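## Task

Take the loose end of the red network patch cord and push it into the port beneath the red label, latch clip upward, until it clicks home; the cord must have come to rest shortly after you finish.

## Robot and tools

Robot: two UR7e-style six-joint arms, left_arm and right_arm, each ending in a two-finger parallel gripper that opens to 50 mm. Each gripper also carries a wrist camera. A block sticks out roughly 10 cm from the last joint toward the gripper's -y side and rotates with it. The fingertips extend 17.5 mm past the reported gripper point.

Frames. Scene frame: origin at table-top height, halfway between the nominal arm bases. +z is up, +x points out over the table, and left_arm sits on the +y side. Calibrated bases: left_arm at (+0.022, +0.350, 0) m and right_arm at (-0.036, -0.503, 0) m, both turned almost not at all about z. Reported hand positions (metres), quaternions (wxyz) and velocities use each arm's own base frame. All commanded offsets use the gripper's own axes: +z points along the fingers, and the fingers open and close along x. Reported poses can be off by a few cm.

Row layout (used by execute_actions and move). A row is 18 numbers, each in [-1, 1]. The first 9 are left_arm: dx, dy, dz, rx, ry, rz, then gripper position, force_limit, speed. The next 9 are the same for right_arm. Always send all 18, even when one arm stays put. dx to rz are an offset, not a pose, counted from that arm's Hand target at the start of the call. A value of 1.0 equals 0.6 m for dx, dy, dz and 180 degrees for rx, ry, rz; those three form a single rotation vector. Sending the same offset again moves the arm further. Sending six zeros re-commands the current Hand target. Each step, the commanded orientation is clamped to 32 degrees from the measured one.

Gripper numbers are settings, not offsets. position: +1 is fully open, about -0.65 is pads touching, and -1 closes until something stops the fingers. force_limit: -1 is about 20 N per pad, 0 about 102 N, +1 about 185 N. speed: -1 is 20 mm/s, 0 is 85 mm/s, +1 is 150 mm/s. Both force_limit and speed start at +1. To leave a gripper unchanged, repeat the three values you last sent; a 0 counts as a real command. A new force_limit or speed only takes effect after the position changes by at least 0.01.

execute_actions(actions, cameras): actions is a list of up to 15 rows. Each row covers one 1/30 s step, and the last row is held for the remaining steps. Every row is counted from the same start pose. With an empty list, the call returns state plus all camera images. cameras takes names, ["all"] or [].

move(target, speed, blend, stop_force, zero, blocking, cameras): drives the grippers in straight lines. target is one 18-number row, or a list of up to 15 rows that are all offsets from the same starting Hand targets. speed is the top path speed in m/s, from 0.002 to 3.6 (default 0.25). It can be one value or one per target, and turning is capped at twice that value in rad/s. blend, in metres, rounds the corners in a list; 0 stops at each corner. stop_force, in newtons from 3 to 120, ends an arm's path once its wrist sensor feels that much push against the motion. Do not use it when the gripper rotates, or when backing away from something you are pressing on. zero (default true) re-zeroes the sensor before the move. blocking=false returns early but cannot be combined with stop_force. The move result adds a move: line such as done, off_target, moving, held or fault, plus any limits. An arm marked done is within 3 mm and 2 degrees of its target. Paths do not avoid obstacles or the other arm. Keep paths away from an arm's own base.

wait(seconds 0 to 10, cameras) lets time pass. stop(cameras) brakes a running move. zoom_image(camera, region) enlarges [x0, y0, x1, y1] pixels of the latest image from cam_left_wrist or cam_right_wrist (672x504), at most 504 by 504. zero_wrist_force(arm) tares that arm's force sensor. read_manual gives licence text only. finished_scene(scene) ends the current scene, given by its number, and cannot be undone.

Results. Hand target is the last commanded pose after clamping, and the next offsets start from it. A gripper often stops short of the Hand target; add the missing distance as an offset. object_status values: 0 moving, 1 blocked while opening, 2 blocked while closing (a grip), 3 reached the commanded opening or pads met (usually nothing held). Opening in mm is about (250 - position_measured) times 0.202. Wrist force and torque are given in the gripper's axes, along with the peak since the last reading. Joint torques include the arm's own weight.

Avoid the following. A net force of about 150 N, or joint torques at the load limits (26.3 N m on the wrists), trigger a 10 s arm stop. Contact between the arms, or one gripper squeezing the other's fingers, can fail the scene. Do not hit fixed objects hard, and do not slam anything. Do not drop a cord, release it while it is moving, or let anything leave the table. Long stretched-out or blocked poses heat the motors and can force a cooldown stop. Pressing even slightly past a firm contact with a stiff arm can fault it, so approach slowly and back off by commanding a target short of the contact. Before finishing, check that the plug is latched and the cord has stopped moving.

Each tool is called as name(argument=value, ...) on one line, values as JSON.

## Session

execute_actions(actions=[])

zoom_image(camera="cam_left_wrist", region=[0, 0, 504, 330])

Scene clock: 0.00 s.
left_arm: end_effector_position=(+0.5989, -0.0571, +0.3178) position_measured=3 object_status=3 end_effector_quat_wxyz=(-0.072, +0.353, +0.848, -0.389) | right_arm: end_effector_position=(+0.8658, +0.3749, +0.1978) position_measured=3 object_status=3 end_effector_quat_wxyz=(-0.245, +0.959, +0.014, +0.143)
Joint positions: left_arm=[-0.047 -1.037 1 -1.044 -2.248 -0.653] | right_arm=[3.608 -2.525 -0.72 -0.972 1.879 2.087]
Joint velocities: within noise
Joint torques (N m): no reading
Motor temperatures (°C): left_arm=[35 44 46 46 44 37] | right_arm=[41 41 33 42 39 39]
Wrist force (N): no reading
Wrist torque (N m): no reading
Wrist force, peak (N): no reading
Hand target: left_arm +0.5989, -0.0571, +0.3178; -0.072, +0.353, +0.848, -0.389 | right_arm +0.8658, +0.3749, +0.1978; -0.245, +0.959, +0.014, +0.143
Tool commands: left_gripper/position=+1.0 left_gripper/force_limit=+1.0 left_gripper/speed=+1.0 right_gripper/position=+1.0 right_gripper/force_limit=+1.0 right_gripper/speed=+1.0
camera_calibration:
cam_left_wrist: T_world_to_cam=[[-0.73729, 0.659305, -0.147378, 0.536993], [0.650224, 0.633329, -0.419646, -0.209332], [-0.183336, -0.405229, -0.895644, 0.505413], [0, 0, 0, 1]] pos_world=[0.624692, -0.0166579, 0.443966]
cam_right_wrist: T_world_to_cam=[[0.960807, -0.0414121, 0.274108, -0.864778], [-0.00150295, -0.989543, -0.144231, 0.421724], [0.277215, 0.138167, -0.950822, 0.0212742], [0, 0, 0, 1]] pos_world=[0.825621, 0.378563, 0.318097]

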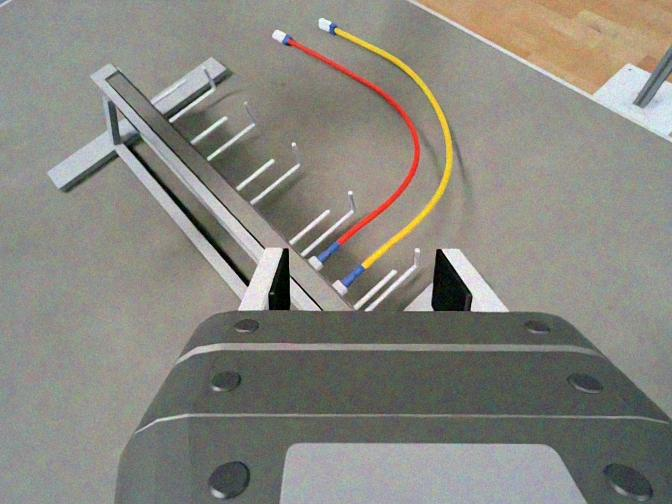

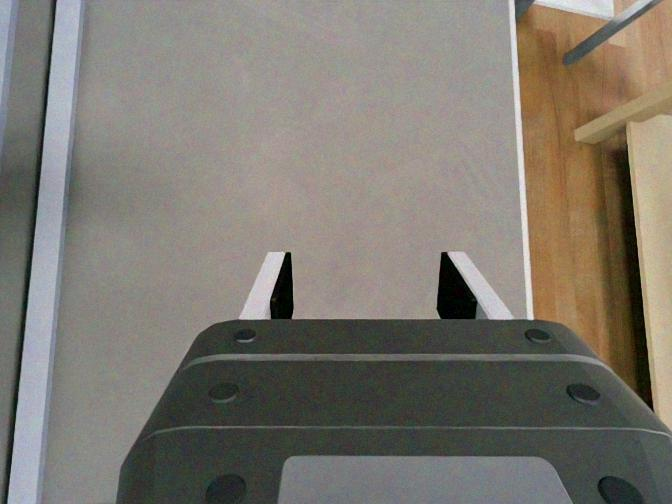

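Scaled by 1.000.

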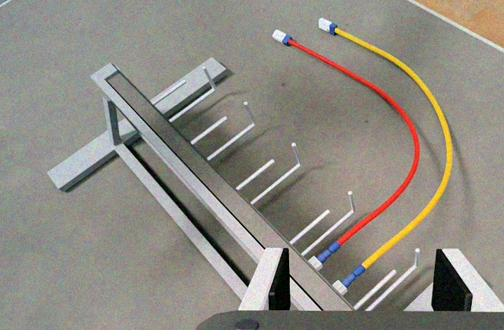

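move(target=[[0,0,0,0,0,0,1,1,1,-0.162,0,-0.455,0,0,0,1,1,1],[0,0,0,0,0,0,1,1,1,-0.57,0.292,-0.654,0,0,0,1,1,1]], blend=0.05, cameras=[])

move(target=[0.013,-0.215,0.602,0.028,-0.620,-0.380,1,1,1,0,0,0,0,0,0,1,1,1], cameras=["all"])

zoom_image(camera="cam_left_wrist", region=[336, 150, 672, 300])

zoom_image(camera="cam_left_wrist", region=[0, 150, 336, 300])

Scene clock: 32.00 s.
left_arm: end_effector_position=(+0.5989, -0.0571, +0.3178) position_measured=3 object_status=3 end_effector_quat_wxyz=(-0.072, +0.353, +0.848, -0.389) | right_arm: end_effector_position=(+0.4499, +0.0495, +0.3487) position_measured=3 object_status=3 end_effector_quat_wxyz=(-0.245, +0.959, +0.014, +0.143)
Joint positions: left_arm=[-0.047 -1.037 1 -1.044 -2.248 -0.653] | right_arm=[3.302 -1.288 -1.961 -1.077 2.01 1.789]
Joint torques (N m): left_arm=[-2.19 -52.56 -24.03 -1.68 -1.29 0.06] | right_arm=[-14.26 22.9 17.79 1.33 2.51 -2.41]
Wrist force (N): left_arm=[0.3 0.0 -0.5] | right_arm=[-0.2 0.2 0.1]
Wrist torque (N m): left_arm=[-0.01 -0.05 0.01] | right_arm=[0.04 0.10 0.01]
Wrist force, peak (N): left_arm=[0.4 -0.1 -0.5] | right_arm=[-1.9 1.0 -0.6]
Hand target: left_arm +0.5989, -0.0571, +0.3178; -0.072, +0.353, +0.848, -0.389 | right_arm +0.4499, +0.0495, +0.3487; -0.245, +0.959, +0.014, +0.143
Off the commanded pose: left_arm 0.000 m, 0 deg | right_arm 0.000 m, 0 deg.
move: done
No camera images: "cameras" was empty.

Scene clock: 33.37 s.
left_arm: end_effector_position=(+0.5711, -0.0901, +0.3002) position_measured=3 object_status=3 end_effector_quat_wxyz=(-0.011, +0.248, +0.868, -0.431) | right_arm: end_effector_position=(+0.4499, +0.0495, +0.3487) position_measured=3 object_status=3 end_effector_quat_wxyz=(-0.245, +0.959, +0.014, +0.143)
Joint positions: left_arm=[-0.049 -1.225 1.404 -1.449 -2.423 -0.927] | right_arm=[3.302 -1.288 -1.961 -1.078 2.01 1.789]
Joint torques (N m): left_arm=[11.89 -35.59 -38.03 -0.21 0.17 1.6] | right_arm=[-13.71 23.48 16.97 1.47 2.44 -2.6]
Wrist force (N): left_arm=[0.2 0.3 -0.2] | right_arm=[-0.3 0.2 0.2]
Wrist torque (N m): left_arm=[0.04 -0.03 -0.09] | right_arm=[0.03 0.11 0.01]
Wrist force, peak (N): left_arm=[3.1 5.9 5.2] | right_arm=[-0.3 0.0 0.4]
Hand target: left_arm +0.5711, -0.0901, +0.3002; -0.011, +0.248, +0.868, -0.431 (not the last commanded pose) | right_arm +0.4499, +0.0495, +0.3487; -0.245, +0.959, +0.014, +0.143
Off the commanded pose: left_arm 0.337 m, 116 deg | right_arm 0.000 m, 0 deg.
move: held (left_arm; a check stopped the path); limits=held
pose unreachable (left arm): on one or more control steps of this call, first in action 0 (counted from 0), this arm could not follow its commanded pose, so it was not sent that pose on those steps. It may still have moved: this result reports where it is.
cause: moving toward the commanded pose would bring two parts of the arm too close to each other (its gripper and another part of the arm, with joints 4 (wrist 1) to 6 (wrist 3) between them, 7 mm apart when it was first held).
camera_calibration:
cam_left_wrist: T_world_to_cam=[[-0.875045, 0.445195, -0.189994, 0.607742], [0.478336, 0.735243, -0.480221, -0.052216], [-0.0741002, -0.511096, -0.856323, 0.38752], [0, 0, 0, 1]] pos_world=[0.585494, -0.0341123, 0.422235]
cam_right_wrist: T_world_to_cam=[[0.960807, -0.0414121, 0.274108, -0.52004], [-0.00150295, -0.989543, -0.144231, 0.12098], [0.277215, 0.138167, -0.950822, 0.325087], [0, 0, 0, 1]] pos_world=[0.409721, 0.0532627, 0.469097]

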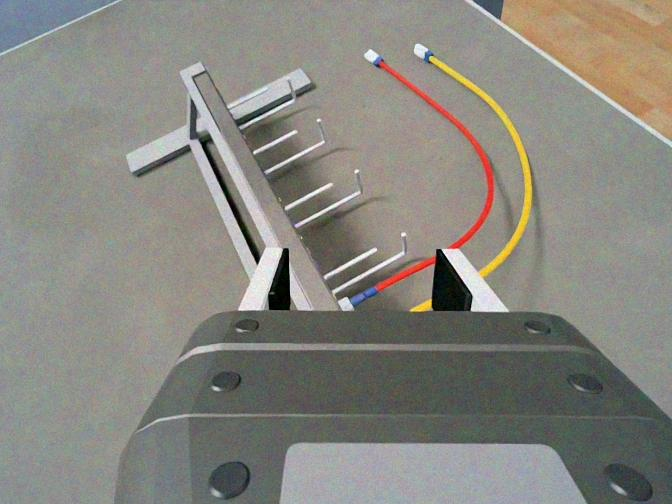

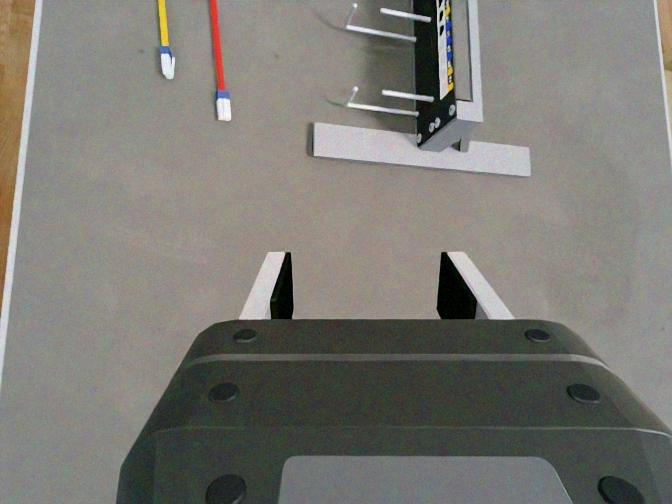

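Scaled by 1.500 from the camera's 672x504 image, which has a finer 960x720 frame.

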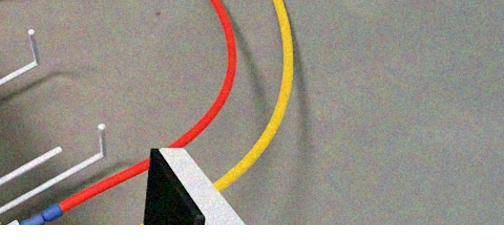

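Scaled by 1.500 from the camera's 672x504 image, which has a finer 960x720 frame.

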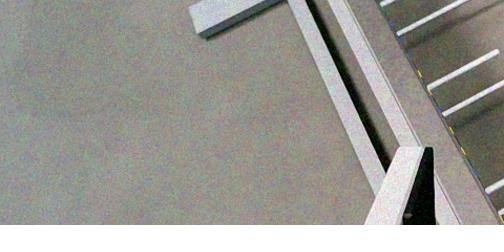

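zoom_image(camera="cam_right_wrist", region=[120, 0, 480, 150])

move(target=[0,0,0,0,0,0,1,1,1,0.034,0.181,-0.188,0,0,0,1,1,1])

move(target=[0.107,-0.340,0.640,-0.288,-0.033,-0.217,1,1,1,0,0,0,0,0,0,1,1,1], cameras=["cam_left_wrist"])

zoom_image(camera="cam_left_wrist", region=[290, 100, 450, 320])

Scaled by 1.400 from the camera's 672x504 image, which has a finer 960x720 frame.

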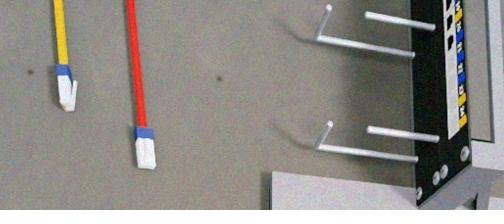

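Scene clock: 43.77 s.
left_arm: end_effector_position=(+0.5711, -0.0901, +0.3002) position_measured=3 object_status=3 end_effector_quat_wxyz=(-0.011, +0.248, +0.868, -0.431) | right_arm: end_effector_position=(+0.4498, -0.1004, +0.3984) position_measured=3 object_status=3 end_effector_quat_wxyz=(-0.245, +0.959, +0.014, +0.143)
Joint positions: left_arm=[-0.049 -1.225 1.403 -1.449 -2.423 -0.927] | right_arm=[2.918 -1.407 -1.695 -1.427 2.12 1.37]
Joint torques (N m): left_arm=[10.93 -35.21 -38.09 0.05 0.2 1.34] | right_arm=[-13.7 11.6 42.09 1.32 2.78 -2.65]
Wrist force (N): left_arm=[0.1 0.5 -0.4] | right_arm=[0.2 0.0 0.0]
Wrist torque (N m): left_arm=[0.07 -0.02 -0.09] | right_arm=[-0.03 0.03 0.05]
Wrist force, peak (N): left_arm=[0.1 0.3 -0.7] | right_arm=[-0.3 -1.4 1.7]
Hand target: left_arm +0.5711, -0.0901, +0.3002; -0.011, +0.248, +0.868, -0.431 | right_arm +0.4498, -0.1004, +0.3984; -0.245, +0.959, +0.014, +0.143
Off the commanded pose: left_arm 0.000 m, 0 deg | right_arm 0.000 m, 0 deg.
move: done

Scene clock: 46.67 s.
left_arm: end_effector_position=(+0.3400, -0.4501, +0.1998) position_measured=3 object_status=3 end_effector_quat_wxyz=(+0.001, -0.088, +0.996, +0.000) | right_arm: end_effector_position=(+0.4498, -0.1004, +0.3984) position_measured=3 object_status=3 end_effector_quat_wxyz=(-0.245, +0.959, +0.014, +0.143)
Joint positions: left_arm=[-1.163 -1.392 1.708 -1.887 -1.569 -2.91] | right_arm=[2.918 -1.407 -1.695 -1.427 2.12 1.369]
Joint torques (N m): left_arm=[-11.49 -30.01 -38.3 -0.71 1.92 -1.68] | right_arm=[-13.3 12.12 42.45 1.09 2.74 -2.55]
Wrist force (N): left_arm=[0.7 1.5 -1.1] | right_arm=[0.0 0.1 0.3]
Wrist torque (N m): left_arm=[0.35 -0.19 -0.10] | right_arm=[0.01 0.07 0.04]
Wrist force, peak (N): left_arm=[0.3 2.2 -1.5] | right_arm=[0.3 0.1 0.1]
Hand target: left_arm +0.3400, -0.4502, +0.1998; +0.001, -0.088, +0.996, +0.000 | right_arm +0.4498, -0.1004, +0.3984; -0.245, +0.959, +0.014, +0.143
Off the commanded pose: left_arm 0.000 m, 0 deg | right_arm 0.000 m, 0 deg.
move: done
camera_calibration:
cam_left_wrist: T_world_to_cam=[[-0.984517, -0.175159, 0.00670698, 0.265376], [-0.161443, 0.920998, 0.354541, 0.409245], [-0.0682782, 0.347969, -0.935016, 0.500756], [0, 0, 0, 1]] pos_world=[0.361527, -0.504679, 0.321341]
Images, in order (width x height): cam_left_wrist 672x504.

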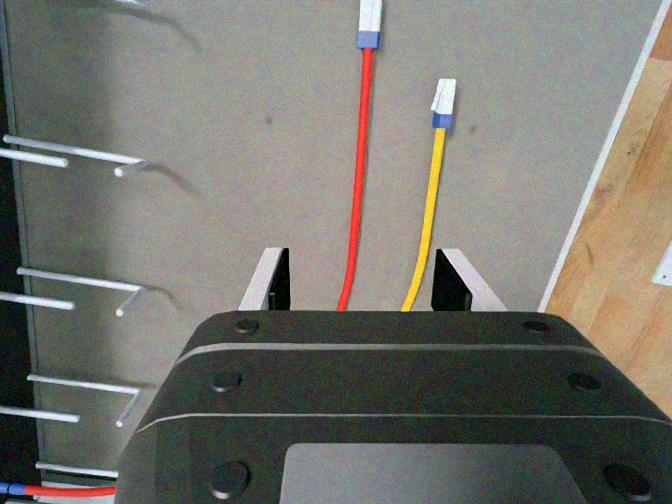

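Scaled by 2.291 from the camera's 672x504 image, which has a finer 960x720 frame.

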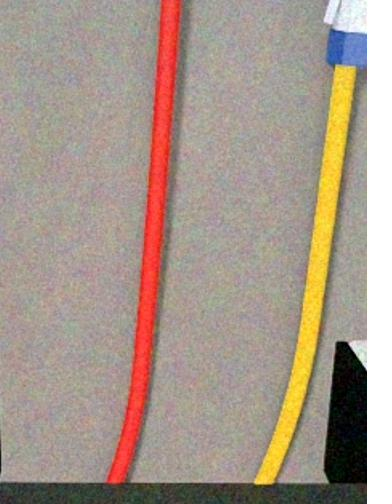

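zoom_image(camera="cam_left_wrist", region=[330, 0, 480, 140])

Scaled by 3.360 from the camera's 672x504 image, which has a finer 960x720 frame.

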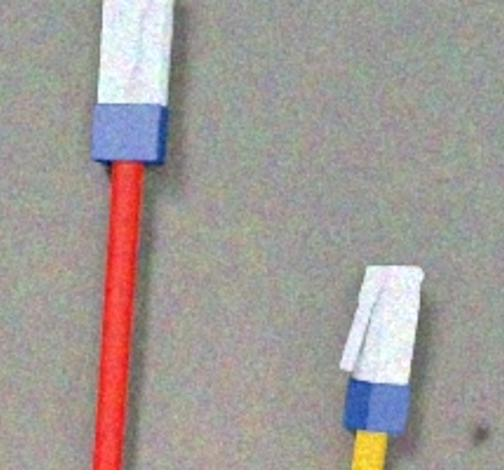

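move(target=[0.025,-0.145,0.267,0,0,0.0133,1,1,1,0,0,0,0,0,0,1,1,1], cameras=["cam_left_wrist"], speed=0.15)

zoom_image(camera="cam_left_wrist", region=[290, 140, 440, 310])

Scene clock: 56.93 s.
left_arm: end_effector_position=(+0.3407, -0.5384, +0.0396) position_measured=3 object_status=3 end_effector_quat_wxyz=(+0.001, -0.067, +0.998, +0.000) | right_arm: end_effector_position=(+0.4498, -0.1004, +0.3984) position_measured=3 object_status=3 end_effector_quat_wxyz=(-0.245, +0.959, +0.014, +0.143)
Joint positions: left_arm=[-1.218 -1.058 1.698 -2.211 -1.569 -2.923] | right_arm=[2.918 -1.407 -1.695 -1.427 2.12 1.369]
Joint torques (N m): left_arm=[-11.76 -39.38 -36.26 -5.25 1.46 -0.8] | right_arm=[-13.32 11.08 42.29 1.25 2.75 -2.44]
Wrist force (N): left_arm=[0.5 1.2 -1.0] | right_arm=[0.0 0.2 0.2]
Wrist torque (N m): left_arm=[0.31 -0.17 -0.10] | right_arm=[0.01 0.06 0.04]
Wrist force, peak (N): left_arm=[1.0 2.8 -2.2] | right_arm=[0.3 0.2 0.1]
Hand target: left_arm +0.3407, -0.5384, +0.0396; +0.001, -0.067, +0.998, +0.000 | right_arm +0.4498, -0.1004, +0.3984; -0.245, +0.959, +0.014, +0.143
Off the commanded pose: left_arm 0.000 m, 0 deg | right_arm 0.000 m, 0 deg.
move: done
camera_calibration:
cam_left_wrist: T_world_to_cam=[[-0.990964, -0.133961, 0.00669583, 0.27607], [-0.122902, 0.926878, 0.354672, 0.537411], [-0.0537186, 0.350644, -0.934967, 0.378189], [0, 0, 0, 1]] pos_world=[0.35994, -0.593741, 0.161141]
Images, in order (width x height): cam_left_wrist 672x504.

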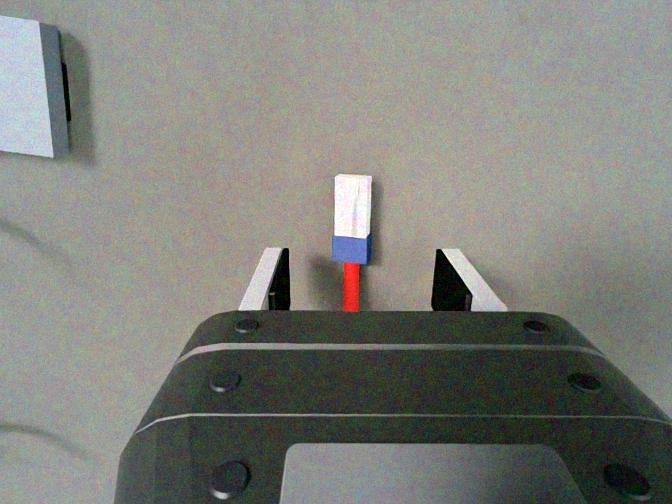

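Scaled by 2.965 from the camera's 672x504 image, which has a finer 960x720 frame.

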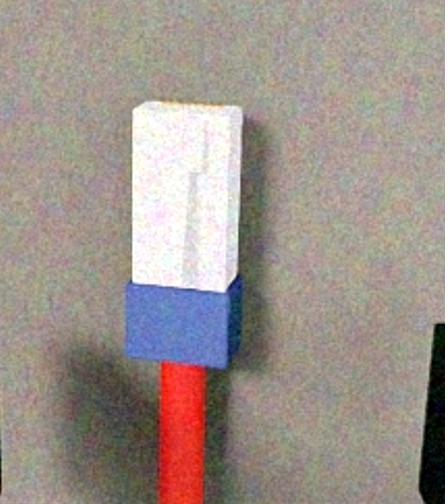

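move(target=[-0.0042,0,0.0323,0,0,0,1,-0.4,-1,0,0,0,0,0,0,1,1,1], speed=0.05, stop_force=5)

move(target=[0,0,0,0,0,0,-1,-0.4,-1,0,0,0,0,0,0,1,1,1], cameras=["cam_left_wrist"])

zoom_image(camera="cam_left_wrist", region=[260, 160, 470, 320])

Scene clock: 67.60 s.
left_arm: end_effector_position=(+0.3433, -0.5381, +0.0202) position_measured=3 object_status=3 end_effector_quat_wxyz=(+0.001, -0.067, +0.998, +0.000) | right_arm: end_effector_position=(+0.4498, -0.1004, +0.3984) position_measured=3 object_status=3 end_effector_quat_wxyz=(-0.245, +0.959, +0.014, +0.143)
Joint positions: left_arm=[-1.214 -1.028 1.709 -2.252 -1.569 -2.919] | right_arm=[2.918 -1.407 -1.695 -1.427 2.12 1.369]
Joint torques (N m): left_arm=[10.21 -39.38 -8.01 -5.34 1.84 1.53] | right_arm=[-12.23 11.17 41.18 1.27 2.61 -2.32]
Wrist force (N): left_arm=[0.6 1.5 -1.0] | right_arm=[0.0 0.2 0.2]
Wrist torque (N m): left_arm=[0.35 -0.18 -0.20] | right_arm=[0.01 0.06 0.04]
Wrist force, peak (N): left_arm=[0.7 1.7 -1.2] | right_arm=[-0.1 0.2 0.3]
Hand target: left_arm +0.3433, -0.5381, +0.0202; +0.001, -0.067, +0.998, +0.000 | right_arm +0.4498, -0.1004, +0.3984; -0.245, +0.959, +0.014, +0.143
Off the commanded pose: left_arm 0.000 m, 0 deg | right_arm 0.000 m, 0 deg.
move: done

Scene clock: 69.77 s.
left_arm: end_effector_position=(+0.3433, -0.5381, +0.0202) position_measured=195 object_status=2 end_effector_quat_wxyz=(+0.001, -0.067, +0.998, +0.000) | right_arm: end_effector_position=(+0.4498, -0.1004, +0.3984) position_measured=3 object_status=3 end_effector_quat_wxyz=(-0.245, +0.959, +0.014, +0.143)
Joint positions: left_arm=[-1.214 -1.028 1.709 -2.252 -1.569 -2.919] | right_arm=[2.918 -1.407 -1.695 -1.427 2.12 1.369]
Joint torques (N m): left_arm=[11.47 -40.08 -6.88 -5.05 1.62 1.35] | right_arm=[-12.35 12.45 41.07 1.33 2.68 -2.34]
Wrist force (N): left_arm=[0.6 1.4 -0.9] | right_arm=[0.0 0.1 0.0]
Wrist torque (N m): left_arm=[0.34 -0.18 -0.20] | right_arm=[0.00 0.06 0.04]
Wrist force, peak (N): left_arm=[0.5 1.7 -1.2] | right_arm=[0.1 0.1 0.3]
Hand target: left_arm +0.3433, -0.5381, +0.0202; +0.001, -0.067, +0.998, +0.000 | right_arm +0.4498, -0.1004, +0.3984; -0.245, +0.959, +0.014, +0.143
Off the commanded pose: left_arm 0.000 m, 0 deg | right_arm 0.000 m, 0 deg.
move: done
camera_calibration:
cam_left_wrist: T_world_to_cam=[[-0.990965, -0.133957, 0.0066832, 0.278821], [-0.122897, 0.926846, 0.354758, 0.5443], [-0.0537167, 0.350732, -0.934934, 0.360132], [0, 0, 0, 1]] pos_world=[0.36254, -0.593442, 0.141742]
Images, in order (width x height): cam_left_wrist 672x504.

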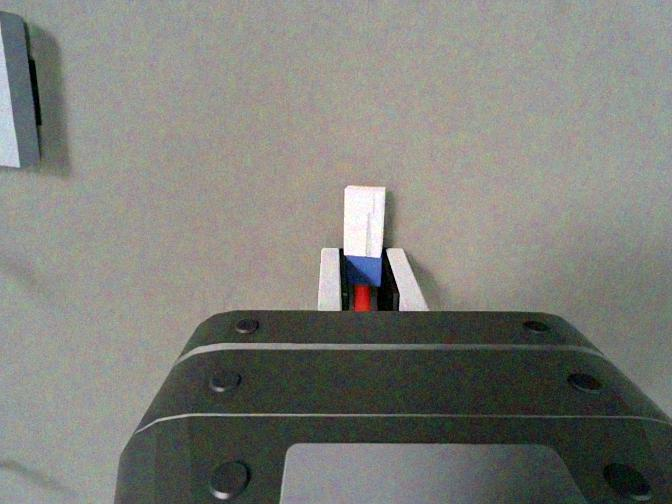

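Scaled by 2.400 from the camera's 672x504 image, which has a finer 960x720 frame.

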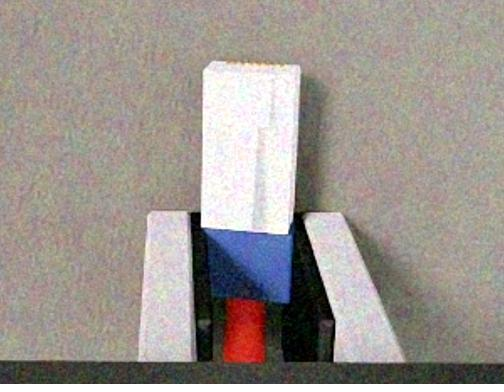

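move(target=[[0,0,-0.25,0,0,0,-1,-0.4,-1,0,0,0,0,0,0,1,1,1],[-0.23,0.369,-0.30,0,0,-0.457,-1,-0.4,-1,0,0,0,0,0,0,1,1,1]], speed=0.18, blend=0.03, cameras=["cam_left_wrist"])

move(target=[0,0,0,0,0,0,-1,-0.4,-1,0.016,-0.383,0.726,0.281,0.039,0.147,1,1,1], cameras=["cam_right_wrist"])

zoom_image(camera="cam_right_wrist", region=[300, 150, 500, 300])

Scene clock: 92.47 s.
left_arm: end_effector_position=(+0.4500, -0.3003, +0.2004) position_measured=195 object_status=2 end_effector_quat_wxyz=(-0.001, +0.707, -0.707, +0.000) | right_arm: end_effector_position=(+0.4498, -0.1004, +0.3984) position_measured=3 object_status=3 end_effector_quat_wxyz=(-0.245, +0.959, +0.014, +0.143)
Joint positions: left_arm=[-0.838 -1.447 1.771 -1.895 -1.569 -3.979] | right_arm=[2.918 -1.407 -1.695 -1.427 2.12 1.369]
Joint torques (N m): left_arm=[12.01 -42.97 -11.23 -0.44 1.62 -1.87] | right_arm=[-12.64 11.13 41.1 1.21 2.7 -1.98]
Wrist force (N): left_arm=[0.6 1.3 -1.0] | right_arm=[0.1 0.0 0.1]
Wrist torque (N m): left_arm=[0.35 -0.15 -0.10] | right_arm=[-0.01 0.05 0.04]
Wrist force, peak (N): left_arm=[1.1 1.4 -1.7] | right_arm=[0.1 -0.1 0.3]
Hand target: left_arm +0.4500, -0.3002, +0.2004; -0.001, +0.707, -0.707, +0.000 | right_arm +0.4498, -0.1004, +0.3984; -0.245, +0.959, +0.014, +0.143
Off the commanded pose: left_arm 0.000 m, 0 deg | right_arm 0.000 m, 0 deg.
move: done
camera_calibration:
cam_left_wrist: T_world_to_cam=[[-0.00095285, -0.999968, 0.00794564, -0.290576], [-0.935583, 0.00369709, 0.353086, 0.361913], [-0.353104, -0.00709737, -0.935557, 0.478445], [0, 0, 0, 1]] pos_world=[0.507264, -0.288509, 0.322135]
Images, in order (width x height): cam_left_wrist 672x504.

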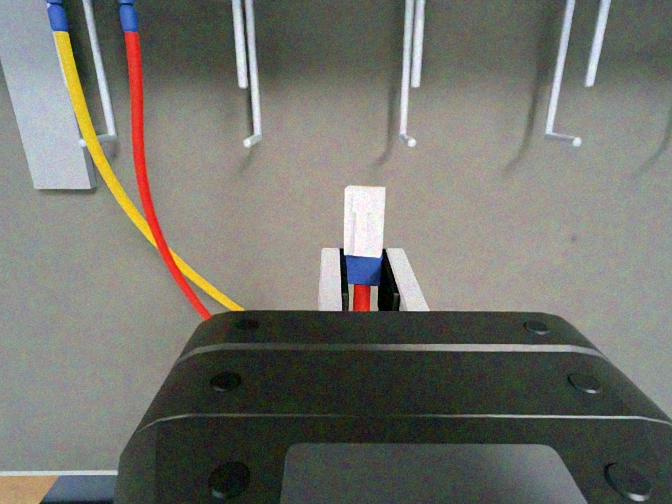

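Scene clock: 95.23 s.
left_arm: end_effector_position=(+0.4500, -0.3002, +0.2004) position_measured=195 object_status=2 end_effector_quat_wxyz=(-0.001, +0.707, -0.707, +0.000) | right_arm: end_effector_position=(+0.5533, +0.3079, +0.1431) position_measured=3 object_status=3 end_effector_quat_wxyz=(-0.653, +0.731, -0.154, +0.122)
Joint positions: left_arm=[-0.838 -1.447 1.771 -1.895 -1.569 -3.979] | right_arm=[3.588 -2.397 -2.024 1.122 2.298 3.06]
Joint torques (N m): left_arm=[9.96 -42.71 -11.86 -0.48 1.4 -1.42] | right_arm=[14.2 36.96 22.51 4.01 -0.97 2.3]
Wrist force (N): left_arm=[0.9 1.1 -1.0] | right_arm=[1.1 -0.8 -0.6]
Wrist torque (N m): left_arm=[0.31 -0.20 -0.11] | right_arm=[0.10 -0.12 0.11]
Wrist force, peak (N): left_arm=[1.1 1.5 -1.4] | right_arm=[0.1 0.6 -1.8]
Hand target: left_arm +0.4500, -0.3002, +0.2004; -0.001, +0.707, -0.707, +0.000 | right_arm +0.5533, +0.3079, +0.1431; -0.653, +0.731, -0.154, +0.122
Off the commanded pose: left_arm 0.000 m, 0 deg | right_arm 0.000 m, 0 deg.
move: done
camera_calibration:
cam_right_wrist: T_world_to_cam=[[0.926011, -0.376624, -0.0256561, -0.387014], [-0.192988, -0.4139, -0.88963, 0.382516], [0.324437, 0.828759, -0.45596, -0.244404], [0, 0, 0, 1]] pos_world=[0.511494, 0.215116, 0.218931]
Images, in order (width x height): cam_right_wrist 672x504.

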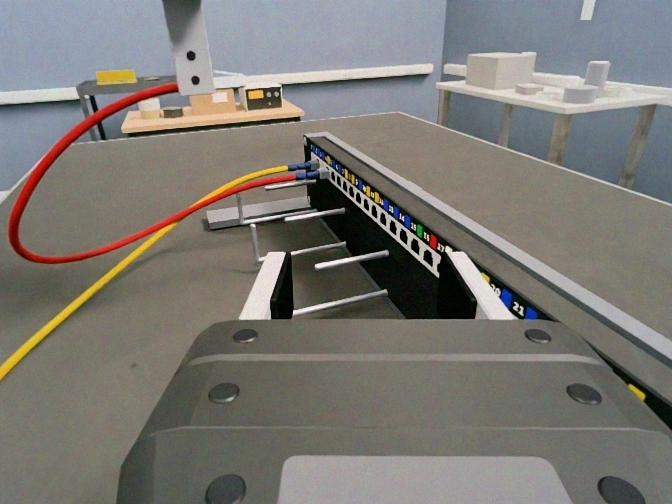

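Scaled by 2.520 from the camera's 672x504 image, which has a finer 960x720 frame.

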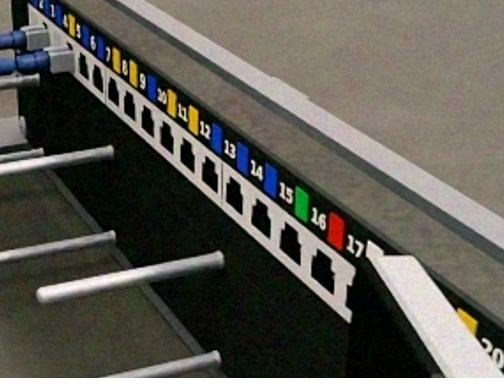

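zoom_image(camera="cam_right_wrist", region=[385, 200, 465, 290])

Scaled by 5.600 from the camera's 672x504 image, which has a finer 960x720 frame.

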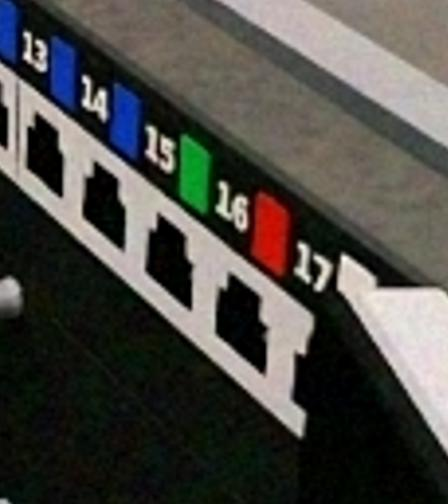

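move(target=[0,0,0,0,0,0,-1,-0.4,-1,0.03,0.005,-0.045,0,0,0,1,1,1])

move(target=[0.165,-0.108,0.177,0,0,0.0025,-1,-0.4,-1,0,0,0,0,0,0,1,1,1], speed=0.12, cameras=["cam_left_wrist","cam_right_wrist"])

zoom_image(camera="cam_right_wrist", region=[300, 180, 440, 290])

zoom_image(camera="cam_left_wrist", region=[270, 30, 470, 260])

Scene clock: 108.77 s.
left_arm: end_effector_position=(+0.4500, -0.3002, +0.2004) position_measured=195 object_status=2 end_effector_quat_wxyz=(-0.001, +0.707, -0.707, +0.000) | right_arm: end_effector_position=(+0.5595, +0.2760, +0.1428) position_measured=3 object_status=3 end_effector_quat_wxyz=(-0.653, +0.731, -0.154, +0.122)
Joint positions: left_arm=[-0.838 -1.447 1.771 -1.895 -1.569 -3.979] | right_arm=[3.516 -2.398 -2.02 1.108 2.369 3.044]
Joint torques (N m): left_arm=[9.93 -42.28 -11.67 -0.64 1.74 -1.55] | right_arm=[-13.5 37.87 23.7 0.27 1.73 -2.62]
Wrist force (N): left_arm=[0.6 1.3 -1.1] | right_arm=[0.9 -0.9 0.0]
Wrist torque (N m): left_arm=[0.36 -0.15 -0.10] | right_arm=[0.06 -0.07 0.20]
Wrist force, peak (N): left_arm=[0.8 1.8 -1.2] | right_arm=[1.4 -0.8 -0.7]
Hand target: left_arm +0.4500, -0.3002, +0.2004; -0.001, +0.707, -0.707, +0.000 | right_arm +0.5595, +0.2759, +0.1428; -0.653, +0.731, -0.154, +0.122
Off the commanded pose: left_arm 0.000 m, 0 deg | right_arm 0.000 m, 0 deg.
move: done

Scene clock: 110.60 s.
left_arm: end_effector_position=(+0.5149, -0.3992, +0.0944) position_measured=195 object_status=2 end_effector_quat_wxyz=(-0.001, +0.704, -0.710, +0.000) | right_arm: end_effector_position=(+0.5595, +0.2759, +0.1428) position_measured=3 object_status=3 end_effector_quat_wxyz=(-0.653, +0.731, -0.154, +0.122)
Joint positions: left_arm=[-0.866 -1.099 1.597 -2.07 -1.569 -3.999] | right_arm=[3.516 -2.398 -2.02 1.108 2.369 3.044]
Joint torques (N m): left_arm=[-11.92 -40.81 -36.3 -5.27 0.68 -1.45] | right_arm=[-13.06 37.45 23.24 0.23 1.74 -2.52]
Wrist force (N): left_arm=[0.6 1.4 -1.0] | right_arm=[0.9 -0.7 -0.2]
Wrist torque (N m): left_arm=[0.35 -0.16 -0.10] | right_arm=[0.09 -0.08 0.20]
Wrist force, peak (N): left_arm=[-0.2 2.3 -2.4] | right_arm=[1.0 -1.1 -0.2]
Hand target: left_arm +0.5150, -0.3992, +0.0943; -0.001, +0.704, -0.710, +0.000 | right_arm +0.5595, +0.2759, +0.1428; -0.653, +0.731, -0.154, +0.122
Off the commanded pose: left_arm 0.000 m, 0 deg | right_arm 0.000 m, 0 deg.
move: done
camera_calibration:
cam_left_wrist: T_world_to_cam=[[-0.00864231, -0.999931, 0.00794781, -0.384635], [-0.935539, 0.010892, 0.353055, 0.463342], [-0.353117, -0.00438427, -0.935569, 0.402496], [0, 0, 0, 1]] pos_world=[0.572279, -0.387891, 0.216035]
cam_right_wrist: T_world_to_cam=[[0.926017, -0.376605, -0.0257057, -0.404811], [-0.192978, -0.413779, -0.889689, 0.370187], [0.324425, 0.828828, -0.455843, -0.220063], [0, 0, 0, 1]] pos_world=[0.517694, 0.183116, 0.218631]

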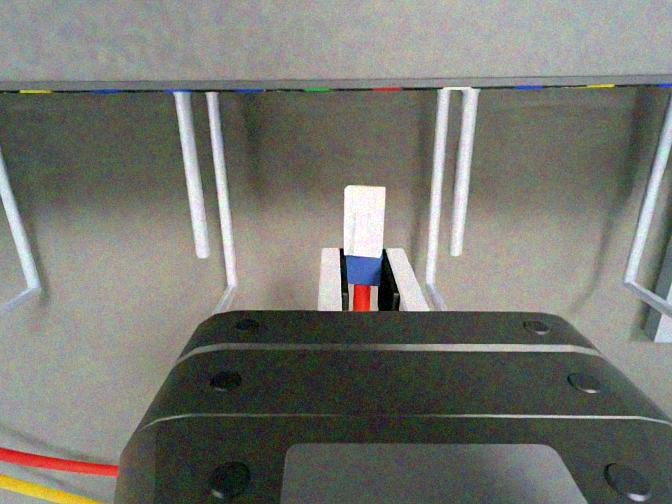

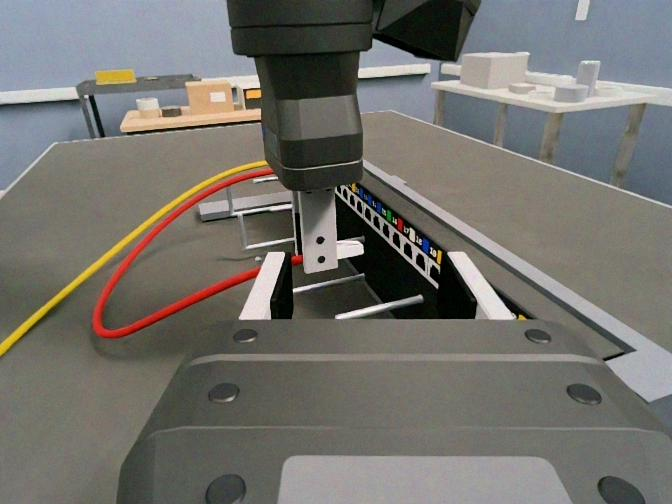

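Scaled by 3.600 from the camera's 672x504 image, which has a finer 960x720 frame.

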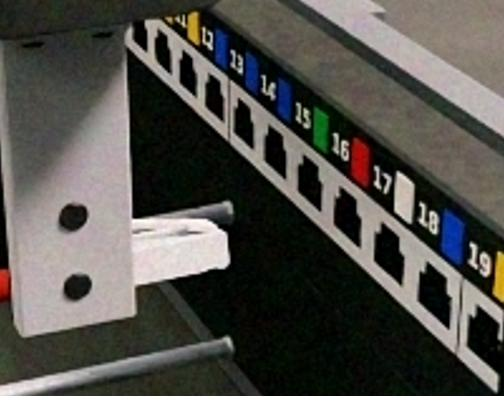

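Scaled by 2.191 from the camera's 672x504 image, which has a finer 960x720 frame.

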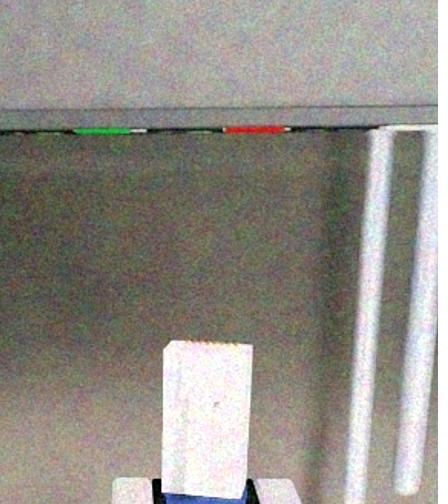

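move(target=[-0.0006,-0.030,-0.0004,0,0,0,-1,-0.4,-1,0,0,0,0,0,0,1,1,1], speed=0.05, stop_force=8, cameras=["cam_right_wrist"])

zoom_image(camera="cam_right_wrist", region=[360, 215, 410, 255])

Scene clock: 124.10 s.
left_arm: end_effector_position=(+0.5330, -0.3990, +0.0946) position_measured=195 object_status=2 end_effector_quat_wxyz=(-0.001, +0.704, -0.710, +0.000) | right_arm: end_effector_position=(+0.5595, +0.2759, +0.1428) position_measured=3 object_status=3 end_effector_quat_wxyz=(-0.653, +0.731, -0.154, +0.122)
Joint positions: left_arm=[-0.845 -1.069 1.549 -2.052 -1.569 -3.978] | right_arm=[3.516 -2.398 -2.02 1.108 2.369 3.044]
Joint torques (N m): left_arm=[11.08 -40.45 -37.01 -0.28 -0.39 1.59] | right_arm=[-13.28 37.29 23.44 0.18 1.61 -2.46]
Wrist force (N): left_arm=[0.3 1.2 -0.8] | right_arm=[0.9 -1.0 -0.2]
Wrist torque (N m): left_arm=[0.33 -0.12 -0.21] | right_arm=[0.05 -0.08 0.20]
Wrist force, peak (N): left_arm=[0.8 1.9 -0.9] | right_arm=[1.0 -1.1 -0.1]
Hand target: left_arm +0.5330, -0.3990, +0.0946; -0.001, +0.704, -0.710, +0.000 | right_arm +0.5595, +0.2759, +0.1428; -0.653, +0.731, -0.154, +0.122
Off the commanded pose: left_arm 0.000 m, 0 deg | right_arm 0.000 m, 0 deg.
move: done
camera_calibration:
cam_right_wrist: T_world_to_cam=[[0.926017, -0.376605, -0.0257057, -0.404811], [-0.192978, -0.413779, -0.889689, 0.370187], [0.324425, 0.828828, -0.455843, -0.220063], [0, 0, 0, 1]] pos_world=[0.517694, 0.183116, 0.218631]
Images, in order (width x height): cam_right_wrist 672x504.

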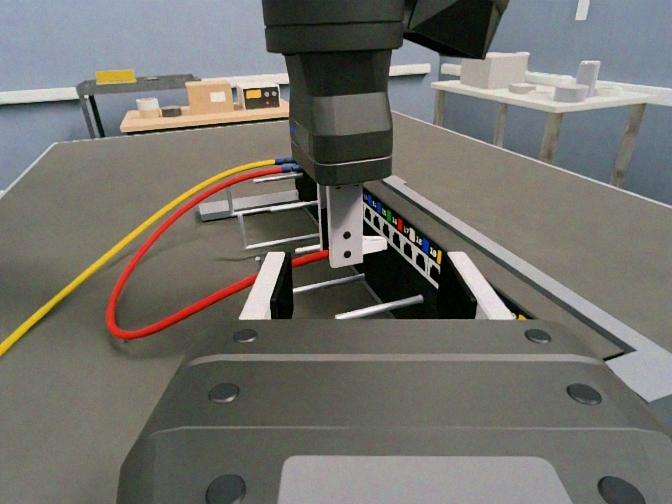

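Scaled by 10.080 from the camera's 672x504 image, which has a finer 960x720 frame.

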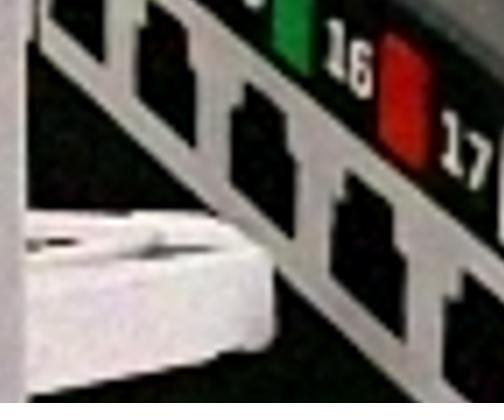

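move(target=[0.0003,-0.007,0,-0.011,0,0,-1,-0.4,-1,0,0,0,0,0,0,1,1,1], speed=0.03, cameras=["cam_right_wrist"])

zoom_image(camera="cam_right_wrist", region=[360, 215, 410, 255])

Scene clock: 136.93 s.
left_arm: end_effector_position=(+0.5371, -0.3992, +0.0946) position_measured=195 object_status=2 end_effector_quat_wxyz=(+0.011, +0.704, -0.710, -0.012) | right_arm: end_effector_position=(+0.5595, +0.2759, +0.1428) position_measured=3 object_status=3 end_effector_quat_wxyz=(-0.653, +0.731, -0.154, +0.122)
Joint positions: left_arm=[-0.83 -1.048 1.51 -2.01 -1.595 -3.963] | right_arm=[3.516 -2.398 -2.02 1.108 2.369 3.044]
Joint torques (N m): left_arm=[9.42 -41.19 -36.7 -0.53 -1.59 1.67] | right_arm=[-13.01 37.21 23.73 0.13 1.61 -2.48]
Wrist force (N): left_arm=[0.9 1.6 -0.9] | right_arm=[0.9 -0.8 -0.3]
Wrist torque (N m): left_arm=[0.40 -0.23 -0.22] | right_arm=[0.07 -0.09 0.20]
Wrist force, peak (N): left_arm=[0.7 1.6 -1.1] | right_arm=[1.2 -0.8 -0.2]
Hand target: left_arm +0.5372, -0.3992, +0.0946; +0.011, +0.704, -0.710, -0.012 | right_arm +0.5595, +0.2759, +0.1428; -0.653, +0.731, -0.154, +0.122
Off the commanded pose: left_arm 0.000 m, 0 deg | right_arm 0.000 m, 0 deg.
move: done
camera_calibration:
cam_right_wrist: T_world_to_cam=[[0.926017, -0.376605, -0.0257057, -0.404811], [-0.192978, -0.413779, -0.889689, 0.370187], [0.324425, 0.828828, -0.455843, -0.220063], [0, 0, 0, 1]] pos_world=[0.517694, 0.183116, 0.218631]
Images, in order (width x height): cam_right_wrist 672x504.

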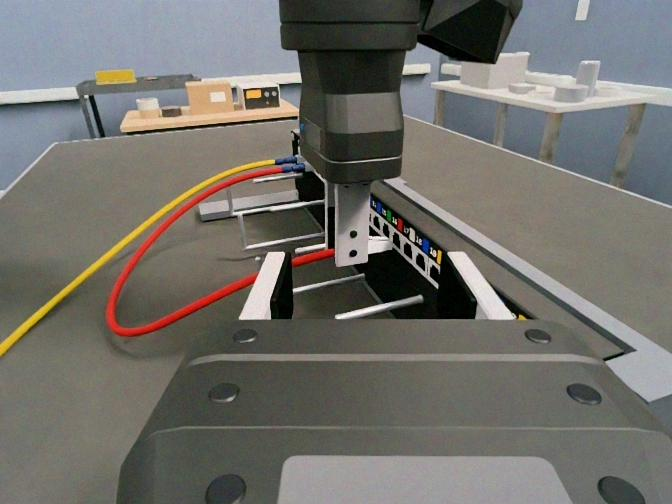

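Scaled by 10.080 from the camera's 672x504 image, which has a finer 960x720 frame.

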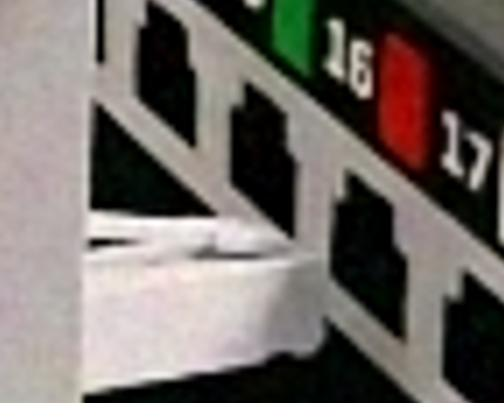

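move(target=[0,-0.02,0,0,0,0,-1,-0.4,-1,0,0,0,0,0,0,1,1,1], speed=0.01, stop_force=4, cameras=["cam_right_wrist"])

zoom_image(camera="cam_right_wrist", region=[360, 215, 410, 255])

Scene clock: 142.30 s.
left_arm: end_effector_position=(+0.5443, -0.3993, +0.0943) position_measured=195 object_status=2 end_effector_quat_wxyz=(+0.011, +0.704, -0.710, -0.012) | right_arm: end_effector_position=(+0.5595, +0.2759, +0.1428) position_measured=3 object_status=3 end_effector_quat_wxyz=(-0.653, +0.731, -0.154, +0.122)
Joint positions: left_arm=[-0.822 -1.035 1.49 -2.003 -1.594 -3.955] | right_arm=[3.516 -2.398 -2.02 1.108 2.369 3.044]
Joint torques (N m): left_arm=[-11.03 -61.65 -11.38 -5.38 1.47 -1.25] | right_arm=[-13.38 37 22.54 0.33 1.42 -2.47]
Wrist force (N): left_arm=[0.6 5.7 -1.0] | right_arm=[0.9 -1.0 -0.2]
Wrist torque (N m): left_arm=[0.50 -0.28 -0.20] | right_arm=[0.05 -0.07 0.20]
Wrist force, peak (N): left_arm=[-0.3 15.2 -0.5] | right_arm=[1.1 -1.1 -0.2]
Hand target: left_arm +0.5443, -0.3993, +0.0943; +0.011, +0.704, -0.710, -0.012 (not the last commanded pose) | right_arm +0.5595, +0.2759, +0.1428; -0.653, +0.731, -0.154, +0.122
Off the commanded pose: left_arm 0.005 m, 0 deg | right_arm 0.000 m, 0 deg.
move: contact (left_arm)
camera_calibration:
cam_right_wrist: T_world_to_cam=[[0.926017, -0.376605, -0.0257057, -0.404811], [-0.192978, -0.413779, -0.889689, 0.370187], [0.324425, 0.828828, -0.455843, -0.220063], [0, 0, 0, 1]] pos_world=[0.517694, 0.183116, 0.218631]
Images, in order (width x height): cam_right_wrist 672x504.

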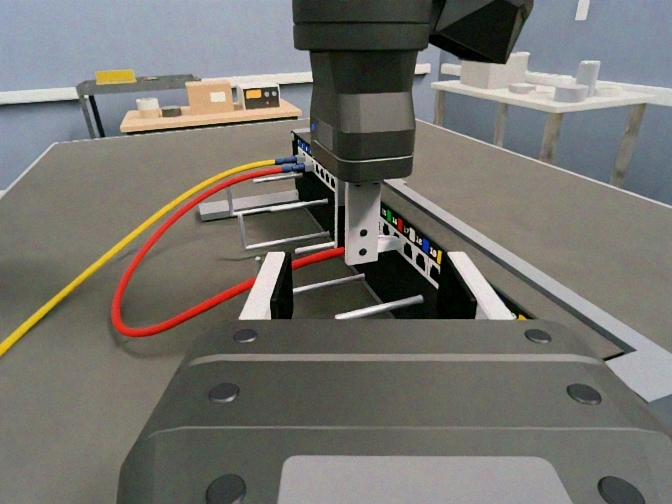

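Scaled by 10.080 from the camera's 672x504 image, which has a finer 960x720 frame.

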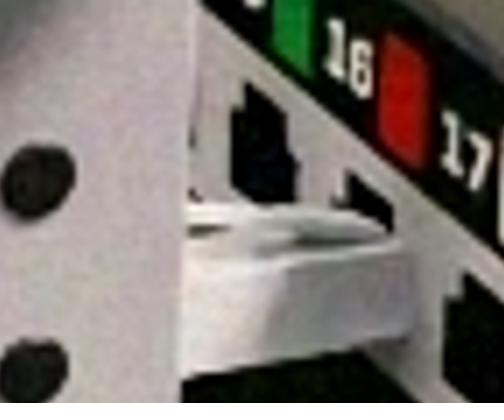

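move(target=[-0.0015,0.002,0.0008,0,0,0,-1,-0.4,-1,0,0,0,0,0,0,1,1,1], speed=0.03)

move(target=[0,-0.02,0,0,0,0,-1,-0.4,-1,0,0,0,0,0,0,1,1,1], speed=0.01, stop_force=5, cameras=["cam_right_wrist","cam_left_wrist"])

zoom_image(camera="cam_right_wrist", region=[360, 215, 410, 255])

Scene clock: 147.27 s.
left_arm: end_effector_position=(+0.5431, -0.3984, +0.0939) position_measured=195 object_status=2 end_effector_quat_wxyz=(+0.011, +0.704, -0.710, -0.012) | right_arm: end_effector_position=(+0.5595, +0.2759, +0.1428) position_measured=3 object_status=3 end_effector_quat_wxyz=(-0.653, +0.731, -0.154, +0.122)
Joint positions: left_arm=[-0.823 -1.038 1.496 -2.006 -1.594 -3.956] | right_arm=[3.516 -2.398 -2.02 1.108 2.369 3.044]
Joint torques (N m): left_arm=[-12.23 -62.19 -8.13 -5.47 0.41 -1.42] | right_arm=[-12.93 37.44 22.54 0.25 1.35 -2.4]
Wrist force (N): left_arm=[0.7 1.6 -0.8] | right_arm=[0.9 -0.9 -0.1]
Wrist torque (N m): left_arm=[0.40 -0.20 -0.17] | right_arm=[0.07 -0.08 0.20]
Wrist force, peak (N): left_arm=[0.1 5.9 -0.7] | right_arm=[1.0 -1.0 -0.2]
Hand target: left_arm +0.5431, -0.3984, +0.0939; +0.011, +0.704, -0.710, -0.012 | right_arm +0.5595, +0.2759, +0.1428; -0.653, +0.731, -0.154, +0.122
Off the commanded pose: left_arm 0.000 m, 0 deg | right_arm 0.000 m, 0 deg.
move: done

Scene clock: 148.53 s.
left_arm: end_effector_position=(+0.5443, -0.3985, +0.0939) position_measured=195 object_status=2 end_effector_quat_wxyz=(+0.011, +0.704, -0.710, -0.012) | right_arm: end_effector_position=(+0.5595, +0.2759, +0.1428) position_measured=3 object_status=3 end_effector_quat_wxyz=(-0.653, +0.731, -0.154, +0.122)
Joint positions: left_arm=[-0.822 -1.036 1.492 -2.005 -1.594 -3.954] | right_arm=[3.516 -2.398 -2.02 1.108 2.369 3.044]
Joint torques (N m): left_arm=[-9.03 -59.87 -10.3 -5.19 2.68 -1.7] | right_arm=[-13.26 38.03 23.12 0.22 1.46 -2.44]
Wrist force (N): left_arm=[2.5 6.3 -1.6] | right_arm=[0.9 -0.8 -0.2]
Wrist torque (N m): left_arm=[0.52 -0.18 -0.16] | right_arm=[0.07 -0.07 0.20]
Wrist force, peak (N): left_arm=[2.9 16.4 -2.6] | right_arm=[1.0 -1.0 -0.1]
Hand target: left_arm +0.5443, -0.3985, +0.0939; +0.011, +0.704, -0.710, -0.012 (not the last commanded pose) | right_arm +0.5595, +0.2759, +0.1428; -0.653, +0.731, -0.154, +0.122
Off the commanded pose: left_arm 0.011 m, 0 deg | right_arm 0.000 m, 0 deg.
move: contact (left_arm)
camera_calibration:
cam_left_wrist: T_world_to_cam=[[-0.00843954, -0.999932, 0.00805673, -0.383773], [-0.922794, 0.0108917, 0.385139, 0.480977], [-0.3852, -0.00418431, -0.922824, 0.428756], [0, 0, 0, 1]] pos_world=[0.605761, -0.387191, 0.213516]
cam_right_wrist: T_world_to_cam=[[0.926017, -0.376605, -0.0257057, -0.404811], [-0.192978, -0.413779, -0.889689, 0.370187], [0.324425, 0.828828, -0.455843, -0.220063], [0, 0, 0, 1]] pos_world=[0.517694, 0.183116, 0.218631]

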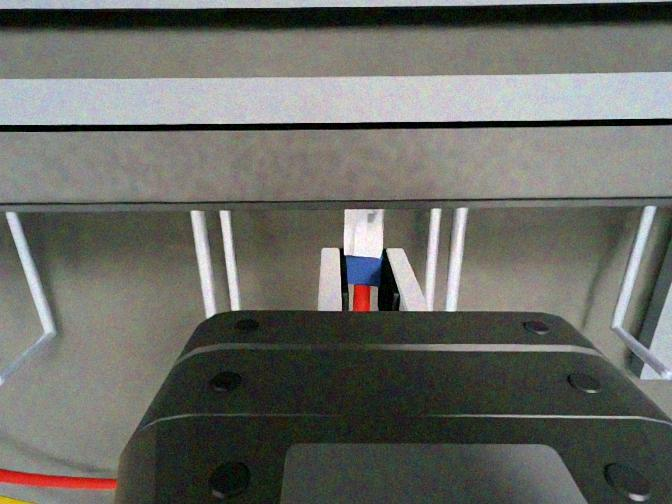

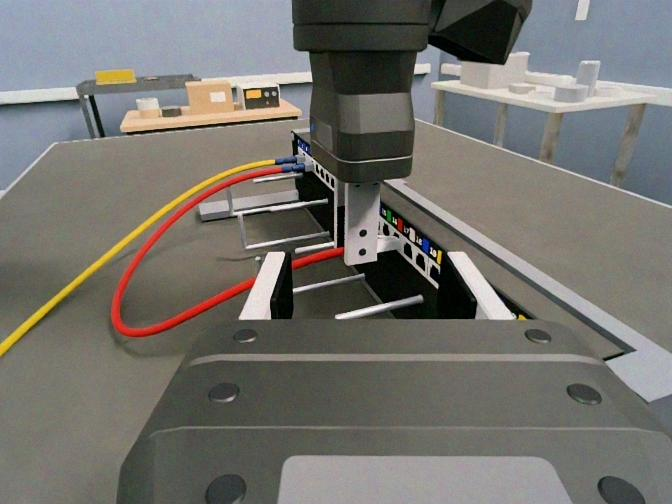

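Scaled by 10.080 from the camera's 672x504 image, which has a finer 960x720 frame.

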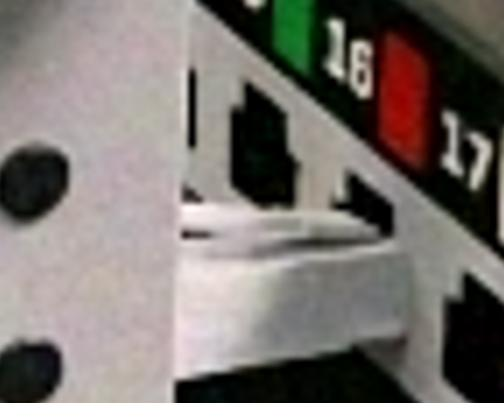

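zoom_image(camera="cam_left_wrist", region=[310, 190, 420, 320])

zoom_image(camera="cam_right_wrist", region=[375, 225, 405, 255])

Scaled by 3.877 from the camera's 672x504 image, which has a finer 960x720 frame.

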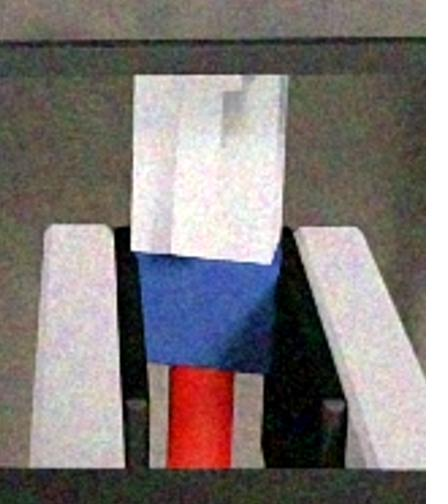

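Scaled by 16.800 from the camera's 672x504 image, which has a finer 960x720 frame.

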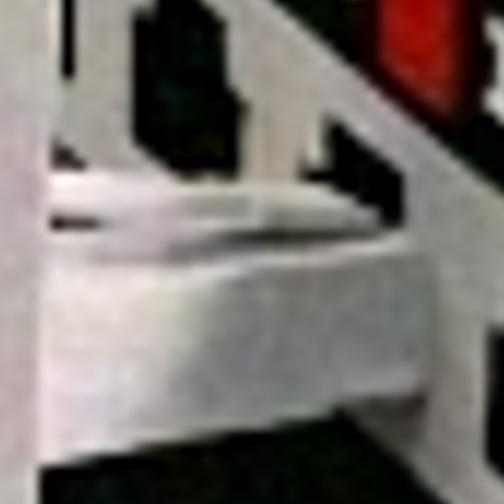

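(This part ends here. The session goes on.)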